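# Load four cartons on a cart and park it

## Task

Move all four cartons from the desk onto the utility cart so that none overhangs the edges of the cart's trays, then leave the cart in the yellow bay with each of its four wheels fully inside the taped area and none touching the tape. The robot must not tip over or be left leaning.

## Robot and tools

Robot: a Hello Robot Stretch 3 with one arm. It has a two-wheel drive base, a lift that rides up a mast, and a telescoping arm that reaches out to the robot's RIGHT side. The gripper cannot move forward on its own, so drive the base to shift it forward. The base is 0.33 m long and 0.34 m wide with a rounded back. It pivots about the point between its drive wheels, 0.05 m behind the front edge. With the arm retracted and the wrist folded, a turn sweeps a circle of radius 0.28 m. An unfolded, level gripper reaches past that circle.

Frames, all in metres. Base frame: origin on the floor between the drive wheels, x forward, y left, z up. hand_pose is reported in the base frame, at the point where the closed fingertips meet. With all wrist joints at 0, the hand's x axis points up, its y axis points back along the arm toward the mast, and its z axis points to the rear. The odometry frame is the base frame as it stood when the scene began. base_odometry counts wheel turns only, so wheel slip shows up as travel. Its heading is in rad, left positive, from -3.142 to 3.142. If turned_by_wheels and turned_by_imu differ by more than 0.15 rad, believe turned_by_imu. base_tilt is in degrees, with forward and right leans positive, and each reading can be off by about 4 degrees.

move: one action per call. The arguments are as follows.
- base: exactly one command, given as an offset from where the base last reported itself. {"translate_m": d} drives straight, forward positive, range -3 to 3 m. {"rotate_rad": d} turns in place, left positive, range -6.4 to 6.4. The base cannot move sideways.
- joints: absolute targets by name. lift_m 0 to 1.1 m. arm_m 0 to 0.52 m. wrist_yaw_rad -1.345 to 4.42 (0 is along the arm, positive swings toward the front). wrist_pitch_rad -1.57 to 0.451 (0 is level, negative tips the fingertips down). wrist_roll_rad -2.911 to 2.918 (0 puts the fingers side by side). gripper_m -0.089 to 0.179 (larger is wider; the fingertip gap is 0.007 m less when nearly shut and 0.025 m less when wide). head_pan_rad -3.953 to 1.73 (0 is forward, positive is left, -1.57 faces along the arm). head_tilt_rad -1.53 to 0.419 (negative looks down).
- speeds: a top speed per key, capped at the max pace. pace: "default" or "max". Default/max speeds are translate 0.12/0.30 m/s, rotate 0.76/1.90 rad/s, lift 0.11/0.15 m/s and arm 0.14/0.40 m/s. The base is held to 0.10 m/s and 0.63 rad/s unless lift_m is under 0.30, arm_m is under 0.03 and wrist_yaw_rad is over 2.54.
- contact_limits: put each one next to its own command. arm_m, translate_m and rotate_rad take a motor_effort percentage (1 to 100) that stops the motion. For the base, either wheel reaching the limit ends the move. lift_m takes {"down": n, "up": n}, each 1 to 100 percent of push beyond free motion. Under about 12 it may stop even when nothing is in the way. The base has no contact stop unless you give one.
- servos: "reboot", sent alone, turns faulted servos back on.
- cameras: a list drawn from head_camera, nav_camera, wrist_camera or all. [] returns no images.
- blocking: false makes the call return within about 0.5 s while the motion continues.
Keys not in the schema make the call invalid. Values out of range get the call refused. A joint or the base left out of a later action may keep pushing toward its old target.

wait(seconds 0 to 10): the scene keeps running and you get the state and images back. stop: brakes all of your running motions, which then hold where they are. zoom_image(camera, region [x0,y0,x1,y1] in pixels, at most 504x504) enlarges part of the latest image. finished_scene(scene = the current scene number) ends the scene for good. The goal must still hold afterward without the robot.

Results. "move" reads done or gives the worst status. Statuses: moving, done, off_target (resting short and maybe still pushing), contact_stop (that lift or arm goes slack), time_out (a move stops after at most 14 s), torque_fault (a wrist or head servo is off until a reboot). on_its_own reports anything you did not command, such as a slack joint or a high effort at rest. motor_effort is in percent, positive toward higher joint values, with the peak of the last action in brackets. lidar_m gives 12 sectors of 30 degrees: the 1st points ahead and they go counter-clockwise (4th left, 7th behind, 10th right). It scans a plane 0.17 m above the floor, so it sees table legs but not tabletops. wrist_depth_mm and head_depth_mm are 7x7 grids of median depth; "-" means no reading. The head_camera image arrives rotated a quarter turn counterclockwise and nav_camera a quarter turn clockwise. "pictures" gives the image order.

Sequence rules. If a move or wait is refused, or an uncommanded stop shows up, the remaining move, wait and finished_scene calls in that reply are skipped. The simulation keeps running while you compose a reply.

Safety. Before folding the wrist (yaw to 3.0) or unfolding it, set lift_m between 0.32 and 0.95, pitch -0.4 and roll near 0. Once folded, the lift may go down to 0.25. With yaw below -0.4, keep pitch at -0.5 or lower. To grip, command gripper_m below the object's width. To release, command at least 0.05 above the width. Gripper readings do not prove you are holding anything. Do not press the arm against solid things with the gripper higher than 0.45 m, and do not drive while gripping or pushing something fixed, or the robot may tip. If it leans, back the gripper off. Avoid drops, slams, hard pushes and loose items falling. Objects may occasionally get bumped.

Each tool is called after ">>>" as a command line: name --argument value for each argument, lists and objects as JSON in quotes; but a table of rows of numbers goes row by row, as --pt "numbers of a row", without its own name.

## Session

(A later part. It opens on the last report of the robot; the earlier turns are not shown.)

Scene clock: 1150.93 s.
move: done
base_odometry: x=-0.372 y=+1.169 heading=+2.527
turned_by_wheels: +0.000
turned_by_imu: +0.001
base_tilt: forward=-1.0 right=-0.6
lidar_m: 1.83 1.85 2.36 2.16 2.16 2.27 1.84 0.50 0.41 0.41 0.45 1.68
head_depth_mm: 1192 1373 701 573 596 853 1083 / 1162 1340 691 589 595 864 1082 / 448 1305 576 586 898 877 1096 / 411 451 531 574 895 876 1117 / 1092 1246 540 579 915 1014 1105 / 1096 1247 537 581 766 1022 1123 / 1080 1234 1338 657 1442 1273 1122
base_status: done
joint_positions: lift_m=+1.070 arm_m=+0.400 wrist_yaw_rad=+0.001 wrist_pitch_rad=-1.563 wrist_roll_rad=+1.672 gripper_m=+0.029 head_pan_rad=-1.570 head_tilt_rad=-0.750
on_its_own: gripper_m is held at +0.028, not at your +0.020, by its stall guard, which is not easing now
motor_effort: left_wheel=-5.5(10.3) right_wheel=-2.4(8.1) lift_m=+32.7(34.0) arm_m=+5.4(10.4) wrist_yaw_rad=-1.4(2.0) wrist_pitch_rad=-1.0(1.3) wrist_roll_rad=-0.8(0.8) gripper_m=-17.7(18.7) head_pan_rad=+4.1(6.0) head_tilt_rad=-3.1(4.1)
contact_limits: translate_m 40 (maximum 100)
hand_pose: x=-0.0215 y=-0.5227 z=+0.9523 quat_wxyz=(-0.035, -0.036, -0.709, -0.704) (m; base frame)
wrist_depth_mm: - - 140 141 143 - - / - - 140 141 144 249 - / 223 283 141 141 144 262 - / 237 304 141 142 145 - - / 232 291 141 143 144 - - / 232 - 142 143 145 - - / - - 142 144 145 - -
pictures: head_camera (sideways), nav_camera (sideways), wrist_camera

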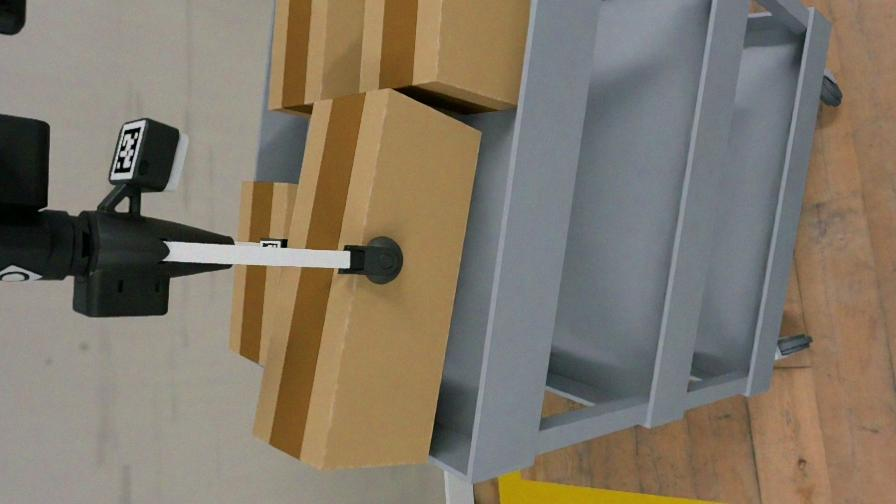

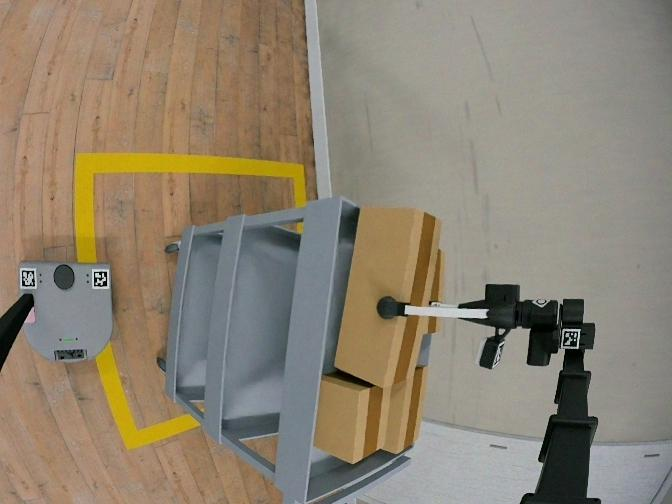

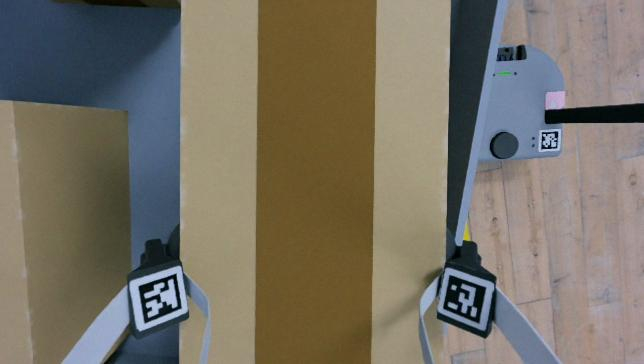

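>>> move --base '{"translate_m":-0.05}' --speeds '{"translate_m":0.04}' --contact_limits '{"translate_m":40}'

Scene clock: 1158.20 s.
move: done
base_odometry: x=-0.332 y=+1.140 heading=+2.527
turned_by_wheels: +0.000
turned_by_imu: +0.001
base_tilt: forward=-0.9 right=-0.6
lidar_m: 1.88 1.91 2.43 2.17 2.15 2.22 1.79 0.49 0.40 0.40 0.44 1.69
head_depth_mm: 1202 1366 695 574 583 851 1105 / 1168 1343 683 573 598 862 1080 / 449 1318 577 584 593 860 1091 / 402 451 531 592 895 872 1090 / 1099 1251 539 581 895 871 1109 / 1109 1244 539 588 890 961 1105 / 1088 1229 1338 629 725 1249 1120
base_status: done
joint_positions: lift_m=+1.070 arm_m=+0.400 wrist_yaw_rad=-0.005 wrist_pitch_rad=-1.561 wrist_roll_rad=+1.674 gripper_m=+0.029 head_pan_rad=-1.570 head_tilt_rad=-0.750
on_its_own: gripper_m is held at +0.028, not at your +0.020, by its stall guard, which is not easing now
motor_effort: left_wheel=+0.4(9.9) right_wheel=-13.7(18.0) lift_m=+30.6(31.5) arm_m=-5.1(5.6) wrist_yaw_rad=+4.0(4.3) wrist_pitch_rad=-1.3(1.6) wrist_roll_rad=-1.0(1.2) gripper_m=-17.2(18.8) head_pan_rad=+4.1(4.7) head_tilt_rad=-2.3(3.5)
contact_limits: translate_m 40 (maximum 100)
hand_pose: x=-0.0214 y=-0.5231 z=+0.9522 quat_wxyz=(-0.038, -0.038, -0.709, -0.703) (m; base frame)
wrist_depth_mm: 183 219 140 141 143 281 - / - - 140 142 143 265 - / - - 140 142 144 282 - / 224 291 141 142 144 - - / 213 273 141 143 144 - - / 219 - 141 143 145 - - / - 299 142 144 146 - -
pictures: head_camera (sideways), nav_camera (sideways), wrist_camera

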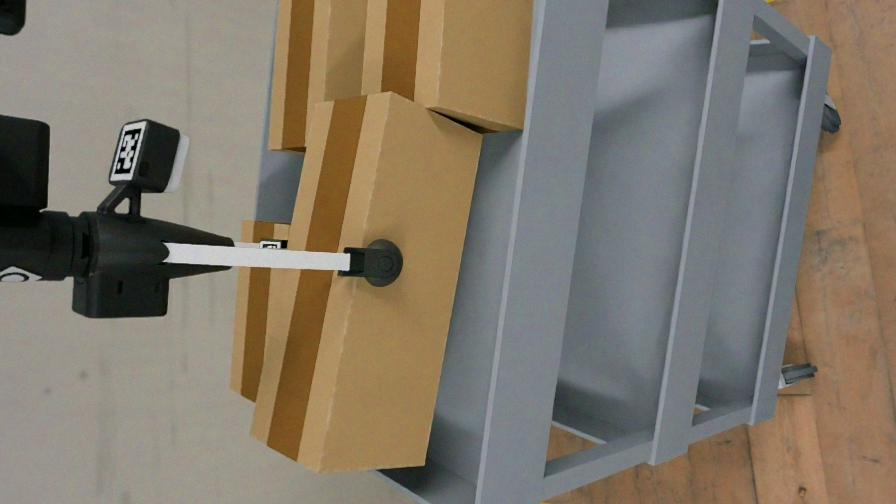

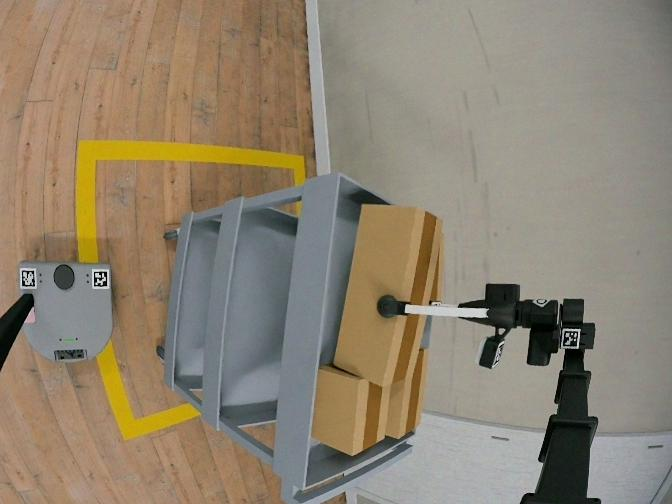

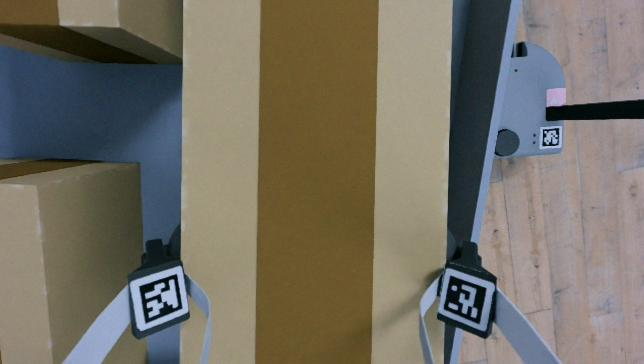

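>>> move --joints '{"lift_m":0.95}' --speeds '{"lift_m":0.04}' --contact_limits '{"lift_m":{"down":14}}'

Scene clock: 1165.03 s.
move: contact_stop
base_odometry: x=-0.332 y=+1.140 heading=+2.527
turned_by_wheels: +0.000
turned_by_imu: +0.001
base_tilt: forward=-0.9 right=-0.5
lidar_m: 1.88 1.91 2.43 2.16 2.15 2.22 1.79 0.49 0.40 0.39 0.43 1.69
head_depth_mm: 321 - 696 576 586 851 1094 / 328 1337 699 583 599 865 1081 / 410 498 853 588 592 862 1095 / 413 459 620 589 893 875 1092 / 1126 1213 718 583 891 874 1113 / 1105 1244 726 588 891 964 1107 / 1087 1226 1380 622 721 1251 1118
joint_positions: lift_m=+1.006 arm_m=+0.400 wrist_yaw_rad=-0.003 wrist_pitch_rad=-1.563 wrist_roll_rad=+1.674 gripper_m=+0.029 head_pan_rad=-1.570 head_tilt_rad=-0.750
joint_status: lift_m contact_stop (moved -0.064 of -0.120)
measured_speeds: translate_m=+0.000 rotate_rad=+0.000 lift_m=+0.002 arm_m=+0.000 wrist_yaw_rad=+0.000 wrist_pitch_rad=+0.000 wrist_roll_rad=+0.000 head_pan_rad=+0.000 head_tilt_rad=+0.000
on_its_own: gripper_m is held at +0.028, not at your +0.020, by its stall guard, which is not easing now; lift_m is slack since a contact_stop (your +0.950 is given up)
motor_effort: left_wheel=+1.0(2.3) right_wheel=-11.6(13.5) lift_m=+26.3(30.1) arm_m=-18.0(18.4) wrist_yaw_rad=+2.6(4.6) wrist_pitch_rad=-0.9(1.5) wrist_roll_rad=-1.1(1.3) gripper_m=-18.2(18.4) head_pan_rad=+3.3(4.8) head_tilt_rad=-0.8(3.2)
contact_limits: lift_m down 14 (down: maximum 72; up: maximum 65); translate_m 40 (maximum 100)
hand_pose: x=-0.0214 y=-0.5226 z=+0.8884 quat_wxyz=(-0.037, -0.038, -0.709, -0.704) (m; base frame)
wrist_depth_mm: 184 200 124 125 126 219 - / - - 127 128 130 217 - / - - 131 131 132 211 - / 225 - 134 134 136 222 - / 216 255 138 137 139 216 - / 216 - 141 142 143 198 - / - - 145 146 147 127 -
pictures: head_camera (sideways), nav_camera (sideways), wrist_camera

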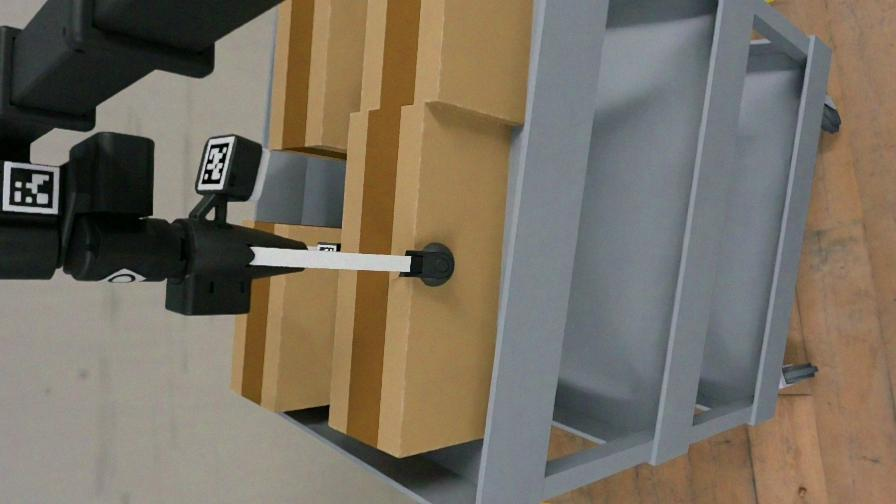

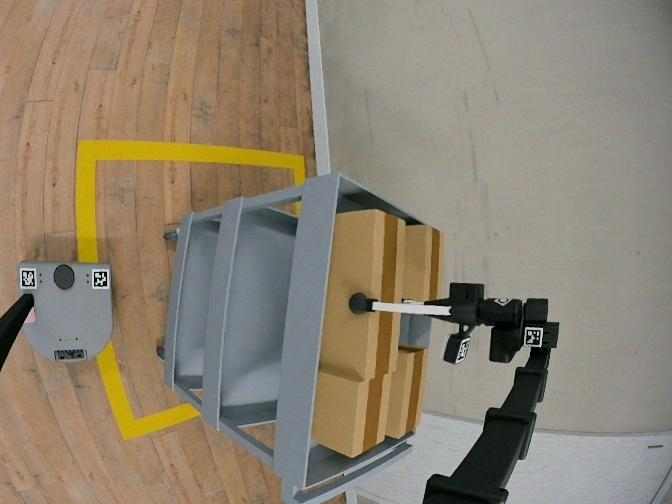

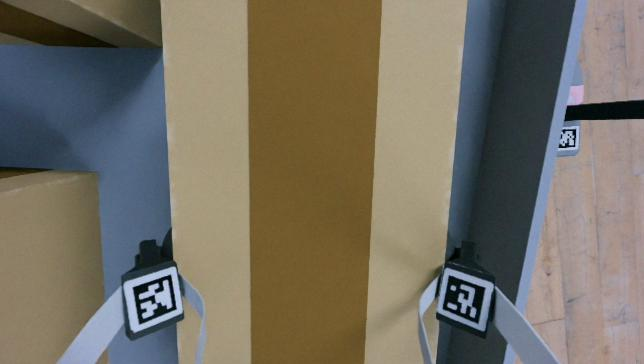

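>>> move --joints '{"lift_m":0.97}' --speeds '{"lift_m":0.04}' --contact_limits '{"lift_m":{"down":20}}'

Scene clock: 1170.57 s.
move: contact_stop
base_odometry: x=-0.332 y=+1.140 heading=+2.527
turned_by_wheels: +0.000
turned_by_imu: +0.001
base_tilt: forward=-0.9 right=-0.6
lidar_m: 1.88 1.91 2.43 2.16 2.15 2.22 1.80 0.49 0.40 0.39 0.43 1.69
head_depth_mm: 321 - 697 576 586 850 1106 / 328 1336 699 582 598 864 1073 / 412 479 847 588 593 860 1096 / 416 460 619 585 895 877 1087 / 1120 1215 718 582 892 871 1111 / 1106 1243 725 588 888 962 1100 / 1094 1233 1389 621 723 1247 1118
joint_positions: lift_m=+1.005 arm_m=+0.400 wrist_yaw_rad=-0.002 wrist_pitch_rad=-1.563 wrist_roll_rad=+1.673 gripper_m=+0.029 head_pan_rad=-1.570 head_tilt_rad=-0.750
joint_status: lift_m contact_stop (moved -0.002 of -0.036)
measured_speeds: translate_m=+0.000 rotate_rad=+0.000 lift_m=+0.003 arm_m=+0.000 wrist_yaw_rad=+0.000 wrist_pitch_rad=+0.000 wrist_roll_rad=+0.000 head_pan_rad=+0.000 head_tilt_rad=+0.000
on_its_own: gripper_m is held at +0.028, not at your +0.020, by its stall guard, which is not easing now; lift_m is slack since a contact_stop (your +0.970 is given up)
motor_effort: left_wheel=+2.0(2.0) right_wheel=-4.1(11.9) lift_m=+25.3(27.0) arm_m=-15.1(15.9) wrist_yaw_rad=+1.7(2.9) wrist_pitch_rad=-1.2(1.2) wrist_roll_rad=-1.0(1.2) gripper_m=-18.7(18.9) head_pan_rad=+2.9(3.7) head_tilt_rad=-1.7(2.0)
contact_limits: lift_m down 20 (down: maximum 72; up: maximum 65); translate_m 40 (maximum 100)
hand_pose: x=-0.0215 y=-0.5226 z=+0.8868 quat_wxyz=(-0.037, -0.037, -0.709, -0.704) (m; base frame)
wrist_depth_mm: 185 200 124 124 124 218 997 / - - 126 127 128 216 - / - - 130 130 131 213 911 / 226 - 132 133 134 221 - / 215 255 137 136 137 216 - / 216 - 140 140 141 193 - / - - 144 144 146 128 -
pictures: head_camera (sideways), nav_camera (sideways), wrist_camera

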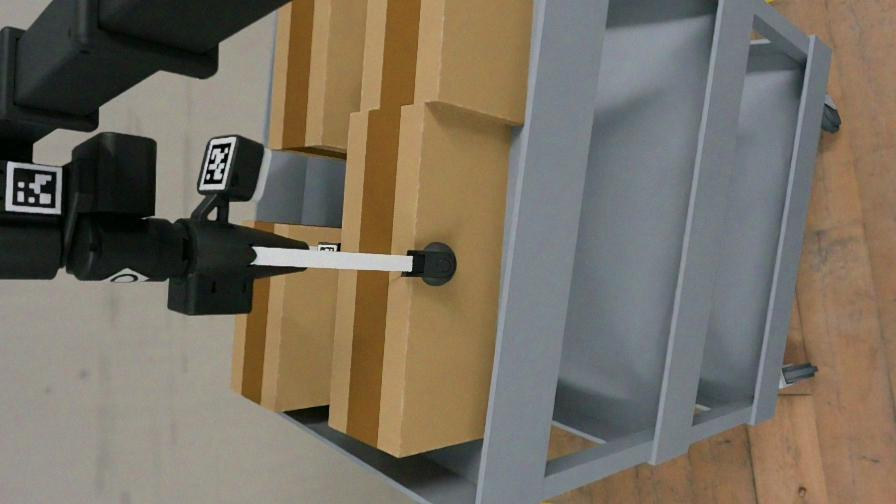

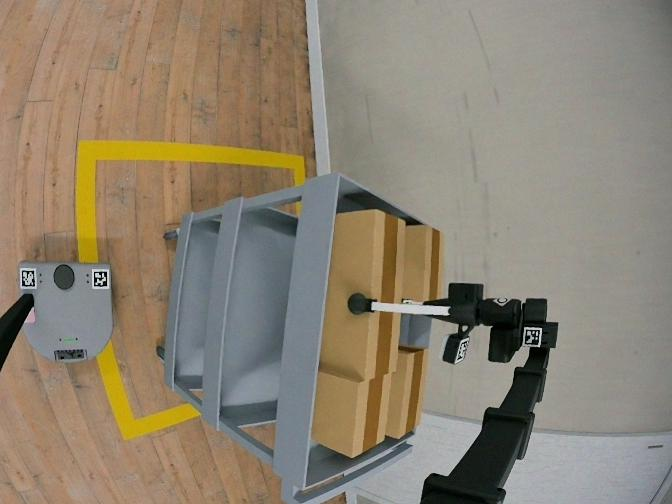

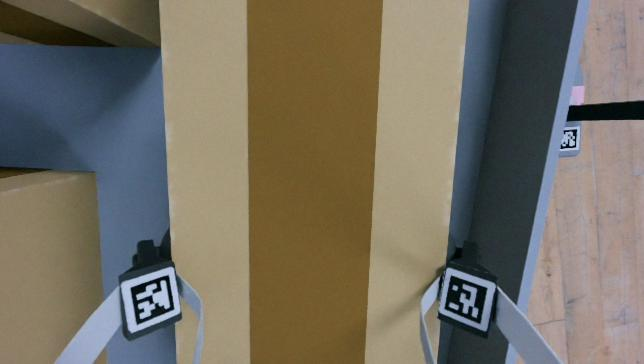

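On the floor (same height as b1, 0.887). Release.

>>> move --joints '{"gripper_m":0.15}' --cameras '[]'

>>> move --joints '{"lift_m":1.1}' --speeds '{"lift_m":0.06}'

Scene clock: 1175.63 s.
move: done
base_odometry: x=-0.332 y=+1.140 heading=+2.527
turned_by_wheels: +0.000
turned_by_imu: +0.001
base_tilt: forward=-0.9 right=-0.6
lidar_m: 1.89 1.91 2.43 2.16 2.15 2.22 1.80 0.49 0.40 0.39 0.44 1.69
head_depth_mm: 321 - 695 575 586 850 1104 / 328 1339 698 582 596 865 1081 / 412 482 847 586 593 861 1091 / 416 460 603 584 894 875 1089 / 1122 1213 717 583 888 874 1103 / 1104 1244 725 589 888 961 1101 / 1085 1235 1371 624 723 1245 1114
joint_positions: lift_m=+1.005 arm_m=+0.400 wrist_yaw_rad=-0.001 wrist_pitch_rad=-1.561 wrist_roll_rad=+1.673 gripper_m=+0.150 head_pan_rad=-1.570 head_tilt_rad=-0.750
joint_status: all done
on_its_own: lift_m is slack since a contact_stop (your +0.970 is given up)
motor_effort: left_wheel=+0.9(2.3) right_wheel=-2.9(4.1) lift_m=+28.7(29.1) arm_m=-10.3(12.2) wrist_yaw_rad=+0.9(1.9) wrist_pitch_rad=-1.4(2.1) wrist_roll_rad=-1.0(1.2) gripper_m=-0.6(88.5) head_pan_rad=+1.7(4.0) head_tilt_rad=+0.3(1.7)
contact_limits: lift_m down 20 (down: maximum 72; up: maximum 65); translate_m 40 (maximum 100)
hand_pose: x=-0.0215 y=-0.5232 z=+0.8874 quat_wxyz=(-0.037, -0.037, -0.709, -0.703) (m; base frame)
wrist_depth_mm: 181 186 124 123 124 209 - / - - 126 127 128 217 - / - - 130 130 131 213 907 / 224 - 133 132 134 220 - / 215 142 137 136 137 201 - / - 140 140 139 141 129 - / - - 143 143 145 130 -
pictures: none

Scene clock: 1177.80 s.
move: done
base_odometry: x=-0.332 y=+1.140 heading=+2.527
turned_by_wheels: +0.000
turned_by_imu: +0.000
base_tilt: forward=-1.0 right=-0.6
lidar_m: 1.87 1.91 2.43 2.16 2.15 2.22 1.80 0.49 0.40 0.39 0.44 1.69
head_depth_mm: 1191 1372 696 576 586 847 1105 / 1146 1345 697 582 599 864 1076 / 1095 1331 849 588 593 862 1089 / 399 605 602 593 896 874 1090 / 1075 1255 717 582 894 874 1105 / 1113 1244 725 587 891 956 1109 / 1088 1231 1384 622 722 1250 1114
joint_positions: lift_m=+1.100 arm_m=+0.400 wrist_yaw_rad=-0.001 wrist_pitch_rad=-1.561 wrist_roll_rad=+1.673 gripper_m=+0.150 head_pan_rad=-1.570 head_tilt_rad=-0.750
joint_status: all done
motor_effort: left_wheel=+1.2(2.0) right_wheel=-3.0(3.6) lift_m=+32.3(34.2) arm_m=-8.4(10.5) wrist_yaw_rad=+0.6(1.6) wrist_pitch_rad=-1.2(1.6) wrist_roll_rad=-0.9(1.1) gripper_m=+0.2(1.0) head_pan_rad=+1.7(4.2) head_tilt_rad=+1.0(1.6)
contact_limits: translate_m 40 (maximum 100)
hand_pose: x=-0.0215 y=-0.5231 z=+0.9822 quat_wxyz=(-0.037, -0.037, -0.709, -0.703) (m; base frame)
wrist_depth_mm: 211 216 216 213 217 - - / - 310 218 220 222 297 - / - - 223 223 311 - - / 229 311 228 229 298 - - / 233 256 235 236 317 - - / - 140 240 241 309 129 - / - 320 247 248 331 130 -
pictures: head_camera (sideways), nav_camera (sideways), wrist_camera

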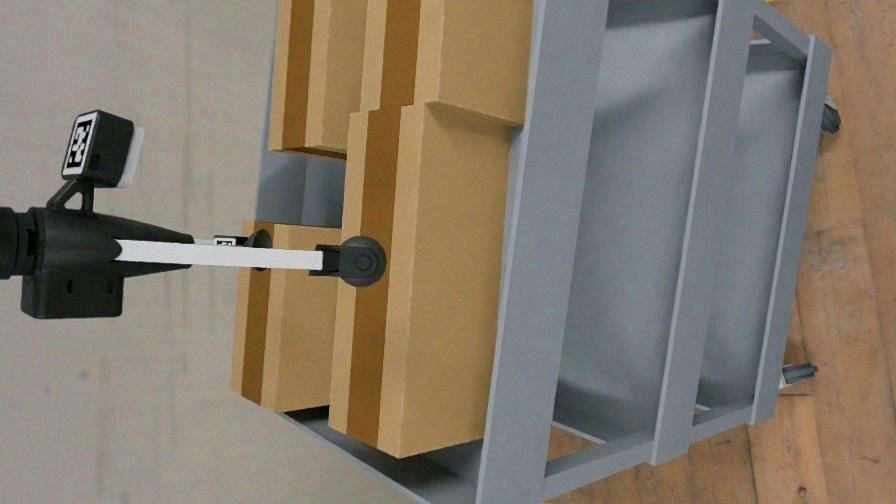

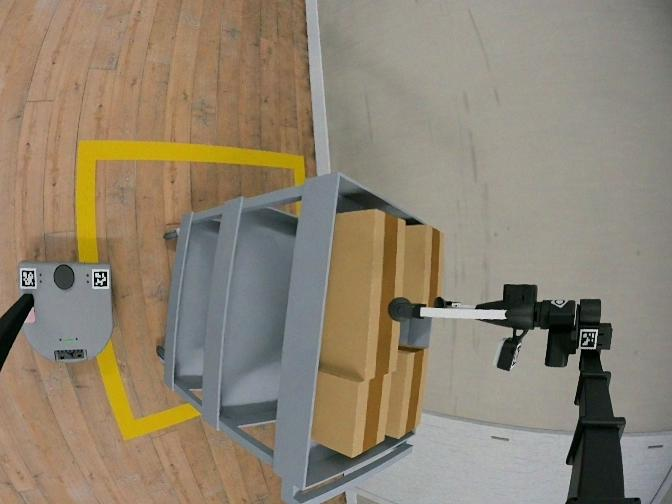

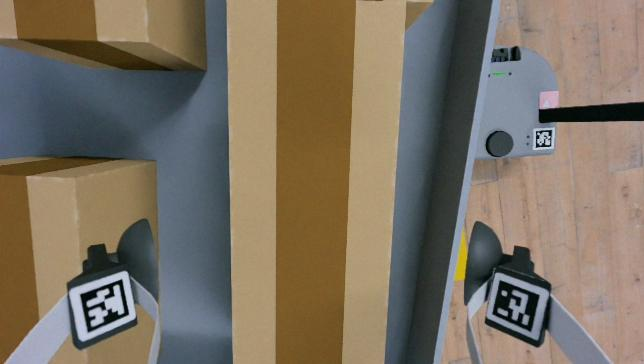

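>>> move --joints '{"arm_m":0.02,"wrist_roll_rad":0}' --cameras '[]'

>>> move --base '{"translate_m":-0.72}' --contact_limits '{"translate_m":40}' --joints '{"head_pan_rad":-1.1,"head_tilt_rad":-0.7}'

>>> move --base '{"rotate_rad":-0.49}' --joints '{"head_pan_rad":-0.3,"head_tilt_rad":-0.7}' --cameras '[]'

>>> move --base '{"translate_m":-0.4}'

Scene clock: 1191.60 s.
move: done
base_odometry: x=-0.332 y=+1.140 heading=+2.527
turned_by_wheels: +0.000
turned_by_imu: +0.001
base_tilt: forward=-0.9 right=-0.6
lidar_m: 1.88 1.91 2.42 2.16 2.15 2.22 1.80 0.48 0.40 0.40 0.43 1.68
head_depth_mm: - - - 568 576 850 1120 / - - - - - - 1079 / - - - - - - 1095 / 1119 - - - - - 1094 / 1120 1250 720 584 612 1072 1109 / 1111 1236 722 589 895 870 1098 / 1087 1237 1387 623 724 1253 1117
joint_positions: lift_m=+1.100 arm_m=+0.020 wrist_yaw_rad=-0.001 wrist_pitch_rad=-1.565 wrist_roll_rad=+0.004 gripper_m=+0.150 head_pan_rad=-1.570 head_tilt_rad=-0.750
joint_status: all done
motor_effort: left_wheel=+1.3(2.1) right_wheel=-3.2(3.5) lift_m=+30.1(32.6) arm_m=-17.7(20.2) wrist_yaw_rad=+0.9(1.5) wrist_pitch_rad=-0.6(1.4) wrist_roll_rad=-1.5(3.4) gripper_m=+0.3(1.1) head_pan_rad=+2.9(4.0) head_tilt_rad=+0.8(1.9)
contact_limits: translate_m 40 (maximum 100)
hand_pose: x=-0.0216 y=-0.1424 z=+0.9823 quat_wxyz=(+0.500, +0.497, -0.503, -0.500) (m; base frame)
wrist_depth_mm: - - - - - 622 - / - - - - - - - / - - - - - - - / - - - - - - - / - - - - - - - / - - - - - 129 - / - - - - - 131 -
pictures: none

Scene clock: 1199.90 s.
move: done
base_odometry: x=+0.257 y=+0.725 heading=+2.527
turned_by_wheels: +0.000
turned_by_imu: -0.004
base_tilt: forward=-0.9 right=-0.6
lidar_m: 2.61 2.64 2.34 2.07 2.36 1.62 1.08 1.54 1.51 1.39 0.49 0.49
head_depth_mm: 1146 1268 1432 1635 1592 - - / 1173 1316 1494 1736 1589 1308 1161 / 1205 1353 1468 1746 1576 1363 1149 / 1240 1400 903 1067 1298 1333 1110 / 1288 1448 790 715 1018 1220 1148 / 1331 1466 780 666 917 916 1119 / 1370 1478 712 673 916 1177 1140
base_status: done
joint_positions: lift_m=+1.100 arm_m=+0.020 wrist_yaw_rad=-0.001 wrist_pitch_rad=-1.565 wrist_roll_rad=+0.004 gripper_m=+0.150 head_pan_rad=-1.100 head_tilt_rad=-0.700
joint_status: all done
motor_effort: left_wheel=-3.3(9.8) right_wheel=-5.0(9.2) lift_m=+24.9(30.1) arm_m=-13.7(17.9) wrist_yaw_rad=+0.8(1.6) wrist_pitch_rad=-0.7(0.9) wrist_roll_rad=-1.4(1.5) gripper_m=+0.4(1.4) head_pan_rad=-5.3(7.0) head_tilt_rad=+2.0(4.8)
contact_limits: translate_m 40 (maximum 100)
hand_pose: x=-0.0216 y=-0.1424 z=+0.9823 quat_wxyz=(+0.500, +0.497, -0.503, -0.500) (m; base frame)
wrist_depth_mm: 547 904 - - - - - / - - - - - - - / - - - - - - - / - - - - - - - / - - - - - - - / - - - - - 129 - / - - - - - 131 -
pictures: head_camera (sideways), nav_camera (sideways), wrist_camera

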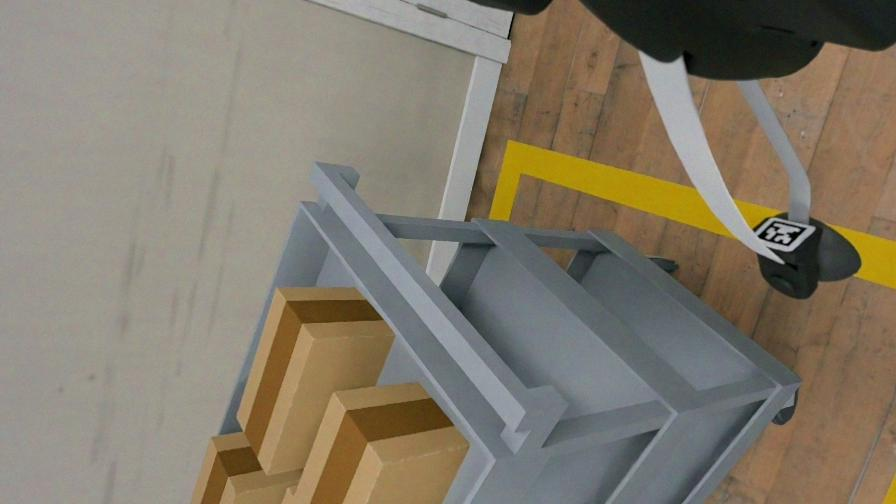

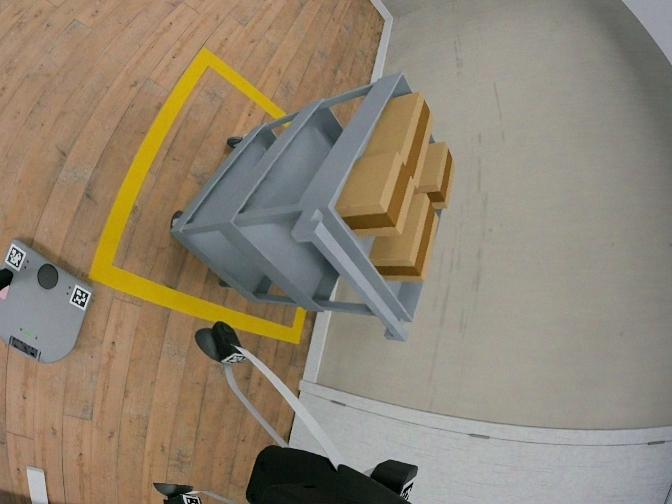

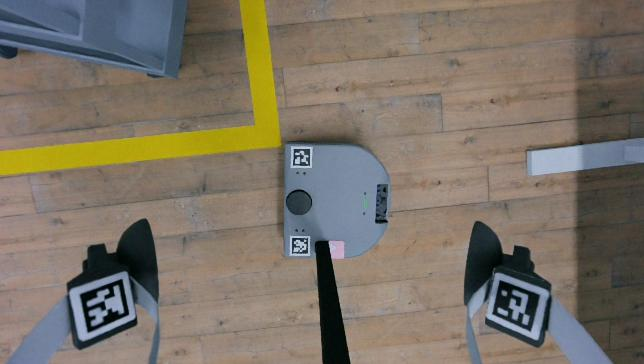

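Scene clock: 1201.80 s.
move: done
base_odometry: x=+0.257 y=+0.725 heading=+2.038
turned_by_wheels: -0.489
turned_by_imu: -0.489
base_tilt: forward=-0.9 right=-0.6
lidar_m: 0.49 2.60 2.65 2.33 2.34 2.37 1.61 1.07 1.55 1.50 1.40 0.49
head_depth_mm: 1205 1332 896 1614 1587 1343 1164 / 1272 1417 835 831 1165 1344 1161 / 1364 1497 790 705 1037 1272 1149 / 1452 1521 728 671 948 1147 1151 / 1562 1033 749 716 967 1155 1146 / 1687 1822 824 1103 1293 1298 1140 / 1826 2034 931 1238 1504 1305 1139
base_status: done
joint_positions: lift_m=+1.100 arm_m=+0.020 wrist_yaw_rad=-0.001 wrist_pitch_rad=-1.565 wrist_roll_rad=+0.004 gripper_m=+0.150 head_pan_rad=-0.293 head_tilt_rad=-0.700
joint_status: all done
measured_speeds: translate_m=+0.000 rotate_rad=+0.000 lift_m=+0.000 arm_m=+0.000 wrist_yaw_rad=+0.000 wrist_pitch_rad=+0.000 wrist_roll_rad=+0.000 head_pan_rad=-0.024 head_tilt_rad=+0.000
motor_effort: left_wheel=+9.0(14.5) right_wheel=-12.5(15.8) lift_m=+26.0(26.3) arm_m=-15.0(15.0) wrist_yaw_rad=+0.9(1.5) wrist_pitch_rad=-0.5(1.0) wrist_roll_rad=-1.3(1.4) gripper_m=+0.2(1.2) head_pan_rad=-4.3(7.6) head_tilt_rad=+2.8(5.2)
hand_pose: x=-0.0216 y=-0.1424 z=+0.9823 quat_wxyz=(+0.500, +0.497, -0.503, -0.500) (m; base frame)
wrist_depth_mm: 902 - - - - - - / - - - - - - - / 641 - - - - - - / - - - - - - - / - - - - - - - / - - - - - 128 - / - - - - - 131 -
pictures: none

Scene clock: 1206.90 s.
move: done
base_odometry: x=+0.437 y=+0.368 heading=+2.038
turned_by_wheels: +0.000
turned_by_imu: -0.002
base_tilt: forward=-1.0 right=-0.6
lidar_m: 0.88 2.93 2.97 1.93 1.98 1.23 1.23 1.20 0.79 1.56 1.63 0.95
head_depth_mm: 1398 1547 1725 1878 1590 1340 1168 / 1487 1640 1854 1927 1577 1340 1158 / 1573 1673 1916 1821 1585 1328 1152 / 1680 1079 1424 1540 1502 1334 1150 / 1801 1075 1382 1283 1441 1328 1142 / 1916 1056 1002 1325 1480 1315 1148 / 2128 1138 1464 1718 1537 1308 1133
base_status: done
joint_positions: lift_m=+1.100 arm_m=+0.020 wrist_yaw_rad=-0.001 wrist_pitch_rad=-1.565 wrist_roll_rad=+0.004 gripper_m=+0.150 head_pan_rad=-0.300 head_tilt_rad=-0.700
motor_effort: left_wheel=+3.3(5.1) right_wheel=-10.6(16.6) lift_m=+29.7(29.8) arm_m=-16.6(18.1) wrist_yaw_rad=+0.4(1.3) wrist_pitch_rad=-0.7(0.9) wrist_roll_rad=-1.3(1.5) gripper_m=+0.1(1.2) head_pan_rad=-5.3(6.2) head_tilt_rad=+2.7(4.1)
hand_pose: x=-0.0216 y=-0.1424 z=+0.9823 quat_wxyz=(+0.500, +0.497, -0.503, -0.500) (m; base frame)
wrist_depth_mm: - - - - - - - / - - - - - - - / - - - - - - - / - - - - - - - / - - - - - - - / - - - - - 128 - / - - - - - 131 -
pictures: head_camera (sideways), nav_camera (sideways), wrist_camera

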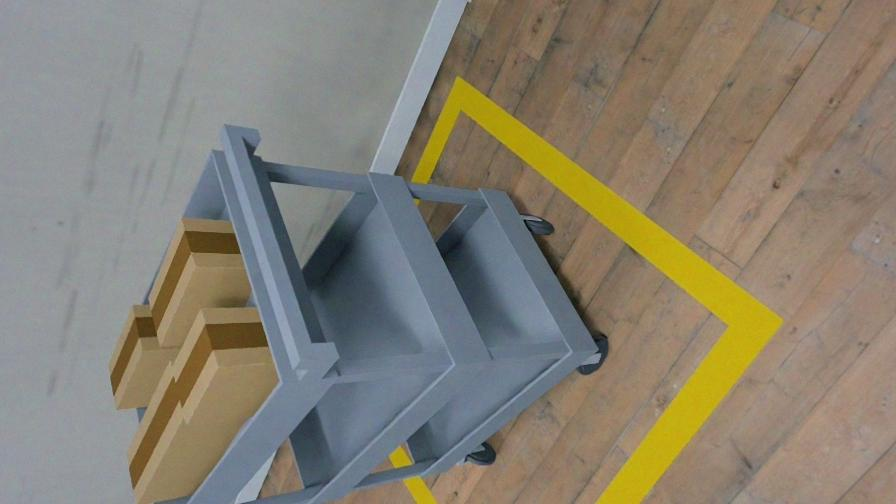

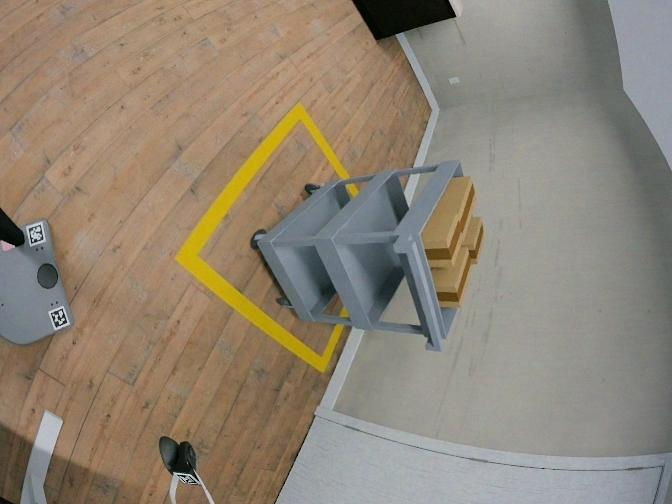

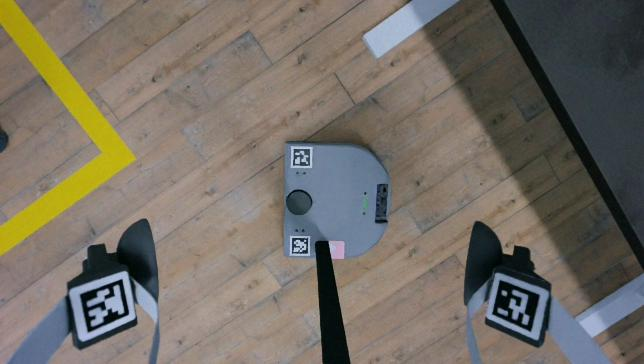

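>>> finished_scene --scene 2

The scene is finished: the task was done.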